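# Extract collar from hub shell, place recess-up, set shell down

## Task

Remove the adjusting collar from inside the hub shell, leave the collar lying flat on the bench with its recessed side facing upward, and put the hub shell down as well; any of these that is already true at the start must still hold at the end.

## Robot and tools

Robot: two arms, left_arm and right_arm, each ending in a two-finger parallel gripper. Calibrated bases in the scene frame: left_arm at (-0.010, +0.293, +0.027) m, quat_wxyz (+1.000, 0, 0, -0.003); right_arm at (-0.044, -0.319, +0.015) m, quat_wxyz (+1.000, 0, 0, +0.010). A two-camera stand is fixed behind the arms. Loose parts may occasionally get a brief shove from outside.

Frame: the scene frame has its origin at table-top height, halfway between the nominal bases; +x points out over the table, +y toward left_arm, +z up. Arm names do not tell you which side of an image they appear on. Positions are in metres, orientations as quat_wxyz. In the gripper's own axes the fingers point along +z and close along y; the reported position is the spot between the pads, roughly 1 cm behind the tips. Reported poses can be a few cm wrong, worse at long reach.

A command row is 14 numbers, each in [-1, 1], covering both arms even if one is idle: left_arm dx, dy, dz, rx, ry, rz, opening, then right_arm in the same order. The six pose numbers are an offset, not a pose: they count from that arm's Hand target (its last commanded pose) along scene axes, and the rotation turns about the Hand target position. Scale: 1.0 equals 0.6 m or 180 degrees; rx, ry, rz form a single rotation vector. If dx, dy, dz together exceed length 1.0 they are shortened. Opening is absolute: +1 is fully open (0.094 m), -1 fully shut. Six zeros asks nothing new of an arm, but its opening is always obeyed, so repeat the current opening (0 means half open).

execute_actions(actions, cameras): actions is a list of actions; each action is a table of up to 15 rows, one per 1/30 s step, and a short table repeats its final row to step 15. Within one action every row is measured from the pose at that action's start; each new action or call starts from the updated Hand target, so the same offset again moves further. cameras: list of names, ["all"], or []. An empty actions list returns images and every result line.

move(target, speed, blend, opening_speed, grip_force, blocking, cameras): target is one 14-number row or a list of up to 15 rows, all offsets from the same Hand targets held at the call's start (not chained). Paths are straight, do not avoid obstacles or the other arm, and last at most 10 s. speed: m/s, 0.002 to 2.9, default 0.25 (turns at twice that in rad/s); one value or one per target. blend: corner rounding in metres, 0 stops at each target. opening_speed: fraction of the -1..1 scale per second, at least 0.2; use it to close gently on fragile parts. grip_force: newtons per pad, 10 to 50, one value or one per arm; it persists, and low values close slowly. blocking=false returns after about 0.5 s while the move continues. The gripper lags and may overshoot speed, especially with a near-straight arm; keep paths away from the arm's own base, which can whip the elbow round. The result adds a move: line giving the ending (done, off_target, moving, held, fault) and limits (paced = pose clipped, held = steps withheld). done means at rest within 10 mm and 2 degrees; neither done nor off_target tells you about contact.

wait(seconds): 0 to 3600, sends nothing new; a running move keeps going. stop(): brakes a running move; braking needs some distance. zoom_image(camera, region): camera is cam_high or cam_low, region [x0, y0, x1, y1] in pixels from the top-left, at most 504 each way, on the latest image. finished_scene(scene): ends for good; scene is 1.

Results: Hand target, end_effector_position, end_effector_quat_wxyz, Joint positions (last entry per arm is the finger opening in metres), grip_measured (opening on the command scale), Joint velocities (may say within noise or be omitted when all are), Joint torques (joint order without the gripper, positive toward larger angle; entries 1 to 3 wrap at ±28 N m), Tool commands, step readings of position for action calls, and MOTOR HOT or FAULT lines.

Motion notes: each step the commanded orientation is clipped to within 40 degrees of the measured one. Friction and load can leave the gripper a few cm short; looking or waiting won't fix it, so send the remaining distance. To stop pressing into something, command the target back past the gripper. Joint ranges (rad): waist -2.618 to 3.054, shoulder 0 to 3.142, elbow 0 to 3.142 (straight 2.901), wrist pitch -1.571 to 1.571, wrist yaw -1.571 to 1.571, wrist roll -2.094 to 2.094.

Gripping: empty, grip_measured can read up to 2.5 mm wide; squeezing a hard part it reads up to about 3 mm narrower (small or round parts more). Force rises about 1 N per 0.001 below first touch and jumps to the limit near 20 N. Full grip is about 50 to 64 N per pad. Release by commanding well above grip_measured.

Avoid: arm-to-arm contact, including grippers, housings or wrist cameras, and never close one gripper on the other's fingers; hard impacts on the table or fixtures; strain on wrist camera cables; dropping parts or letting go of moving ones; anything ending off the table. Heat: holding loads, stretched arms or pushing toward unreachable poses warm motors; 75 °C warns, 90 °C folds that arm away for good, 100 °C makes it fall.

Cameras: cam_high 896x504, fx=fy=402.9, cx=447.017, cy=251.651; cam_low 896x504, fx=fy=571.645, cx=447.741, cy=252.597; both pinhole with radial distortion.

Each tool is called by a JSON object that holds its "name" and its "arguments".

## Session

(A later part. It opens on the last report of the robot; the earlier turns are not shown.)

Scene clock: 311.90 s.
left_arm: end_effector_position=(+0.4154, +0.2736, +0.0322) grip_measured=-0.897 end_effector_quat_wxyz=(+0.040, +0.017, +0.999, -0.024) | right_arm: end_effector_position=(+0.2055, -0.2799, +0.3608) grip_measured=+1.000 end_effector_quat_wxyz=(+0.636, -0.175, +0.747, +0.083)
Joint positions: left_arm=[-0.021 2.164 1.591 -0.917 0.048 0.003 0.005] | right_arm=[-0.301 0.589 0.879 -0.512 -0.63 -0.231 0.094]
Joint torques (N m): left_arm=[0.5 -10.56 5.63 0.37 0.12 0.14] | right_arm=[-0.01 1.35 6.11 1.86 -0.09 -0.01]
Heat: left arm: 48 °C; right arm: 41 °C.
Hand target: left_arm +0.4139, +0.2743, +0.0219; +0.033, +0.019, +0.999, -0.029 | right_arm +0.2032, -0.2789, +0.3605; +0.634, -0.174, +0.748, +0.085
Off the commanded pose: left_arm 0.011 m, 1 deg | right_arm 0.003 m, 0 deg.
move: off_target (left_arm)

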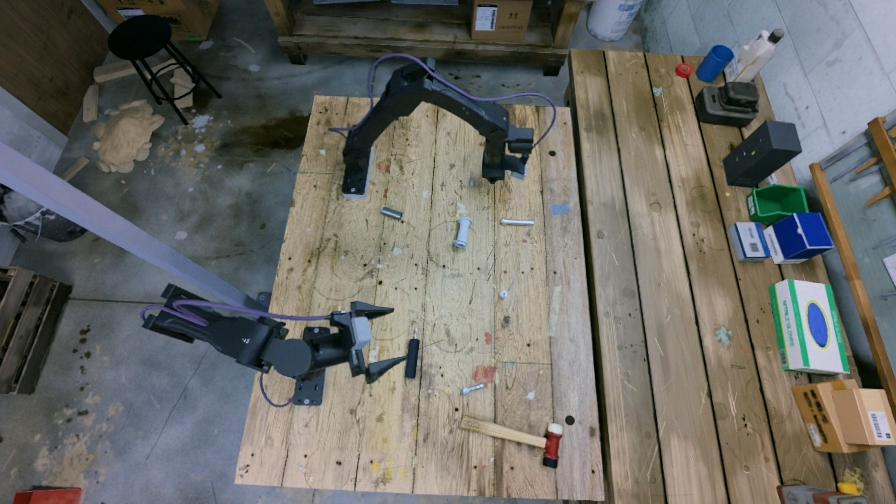

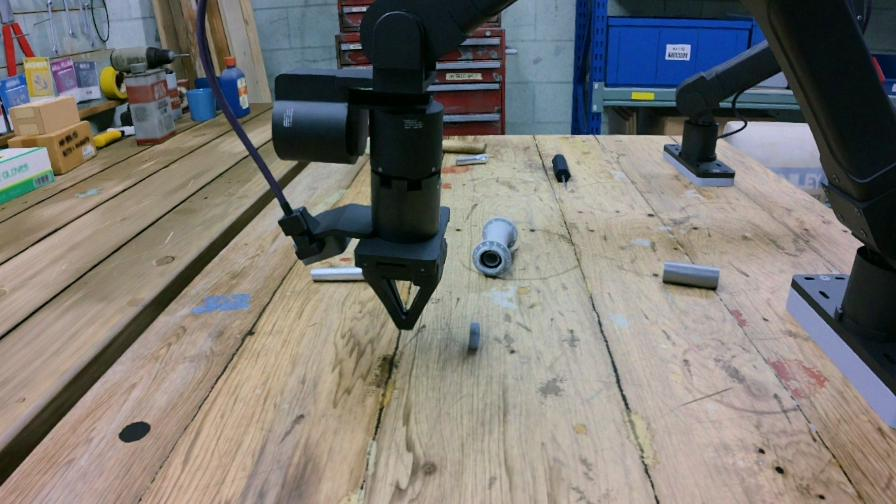

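{"name": "move", "arguments": {"target": [[-0.05,0.004,-0.006,0,0,0,-0.9,0,0,0,0,0,0,1],[-0.108,0.004,-0.006,0,0,0,-0.9,0,0,0,0,0,0,1]], "cameras": ["all"], "speed": [0.1,0.04], "blend": [0.005,0]}}

{"name": "zoom_image", "arguments": {"camera": "cam_low", "region": [390, 270, 550, 380]}}

Scene clock: 318.43 s.
left_arm: end_effector_position=(+0.3469, +0.2766, +0.0130) grip_measured=-0.897 end_effector_quat_wxyz=(+0.019, +0.016, +0.999, -0.025) | right_arm: end_effector_position=(+0.2055, -0.2799, +0.3608) grip_measured=+1.000 end_effector_quat_wxyz=(+0.636, -0.175, +0.747, +0.083)
Joint positions: left_arm=[-0.018 1.991 1.241 -0.783 0.05 0.007 0.005] | right_arm=[-0.301 0.589 0.879 -0.512 -0.63 -0.231 0.094]
Joint torques (N m): left_arm=[0.43 -12.66 4.63 0.29 0.13 0.11] | right_arm=[-0.01 1.35 6.11 1.86 -0.1 0]
Heat: left arm: 47 °C; right arm: 41 °C.
Hand target: left_arm +0.3490, +0.2768, +0.0183; +0.033, +0.019, +0.999, -0.029 | right_arm +0.2032, -0.2789, +0.3605; +0.634, -0.174, +0.748, +0.085
Off the commanded pose: left_arm 0.006 m, 2 deg | right_arm 0.003 m, 0 deg.
move: done

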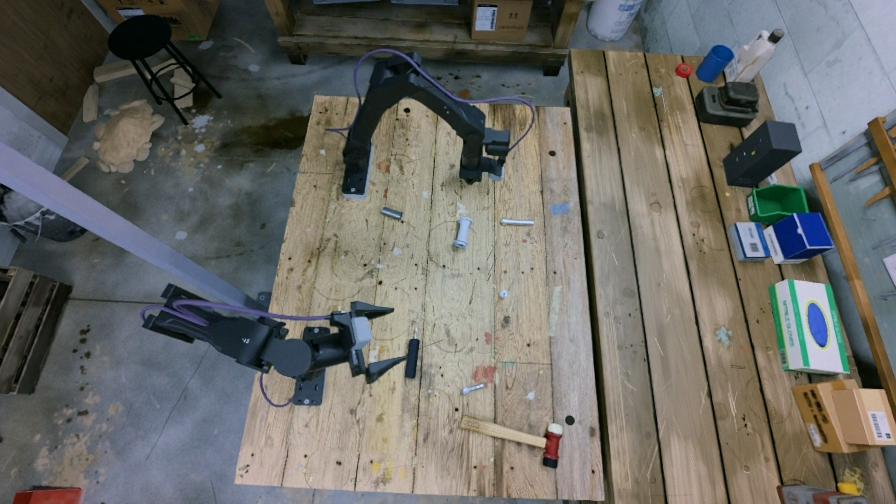

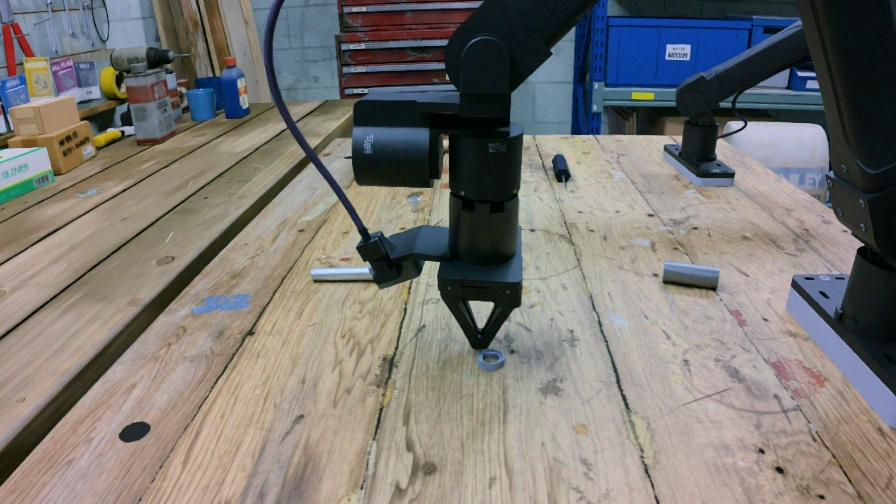

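Scaled by 3.150 from the camera's image (finer frame: 1280x720).

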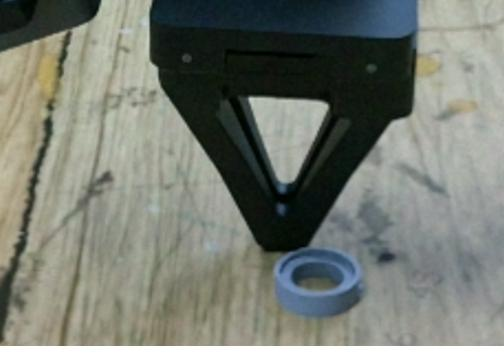

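Collar lies flat with its recess up. Raise the arm away (over +x side, up).

{"name": "move", "arguments": {"target": [0.04,0,0.2,0,0,0,-0.9,0,0,0,0,0,0,1], "cameras": ["cam_low"], "speed": 0.15}}

{"name": "zoom_image", "arguments": {"camera": "cam_low", "region": [440, 210, 550, 380]}}

Scene clock: 322.73 s.
left_arm: end_effector_position=(+0.3699, +0.2760, +0.1326) grip_measured=-0.897 end_effector_quat_wxyz=(+0.028, +0.017, +0.999, -0.025) | right_arm: end_effector_position=(+0.2055, -0.2799, +0.3608) grip_measured=+1.000 end_effector_quat_wxyz=(+0.636, -0.175, +0.747, +0.083)
Joint positions: left_arm=[-0.018 1.936 1.658 -1.236 0.05 0.007 0.005] | right_arm=[-0.301 0.589 0.879 -0.512 -0.63 -0.231 0.094]
Joint torques (N m): left_arm=[0.46 -10.14 8.46 0.04 0.12 0.14] | right_arm=[-0.01 1.35 6.11 1.86 -0.09 -0.01]
Heat: left arm: 48 °C; right arm: 41 °C.
Hand target: left_arm +0.3731, +0.2768, +0.1383; +0.033, +0.019, +0.999, -0.029 | right_arm +0.2032, -0.2789, +0.3605; +0.634, -0.174, +0.748, +0.085
Off the commanded pose: left_arm 0.007 m, 1 deg | right_arm 0.003 m, 0 deg.
move: done

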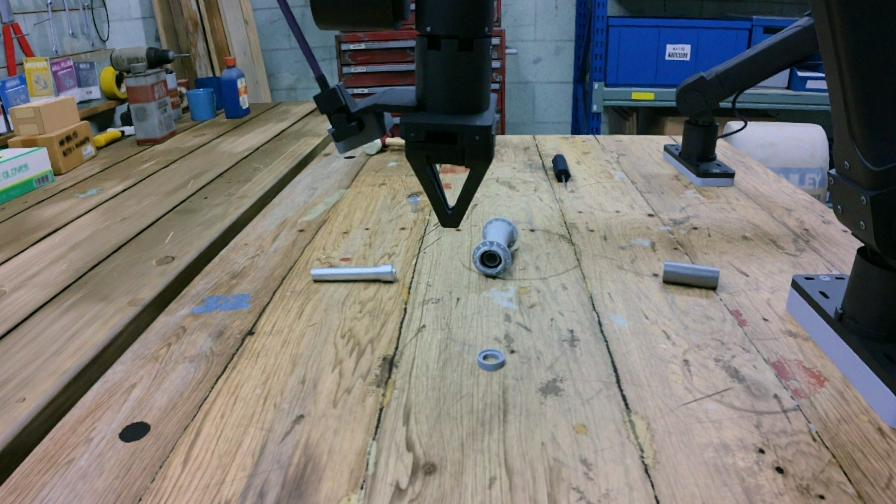

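Scaled by 2.965 from the camera's image (finer frame: 1280x720).

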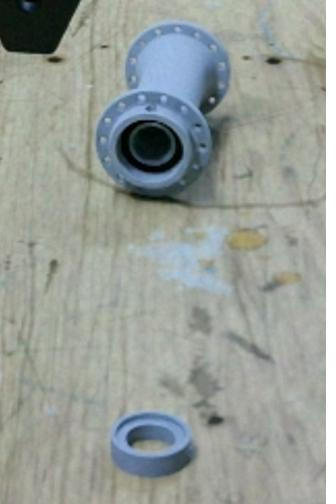

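{"name": "finished_scene", "arguments": {}}

The scene is finished: the task was done.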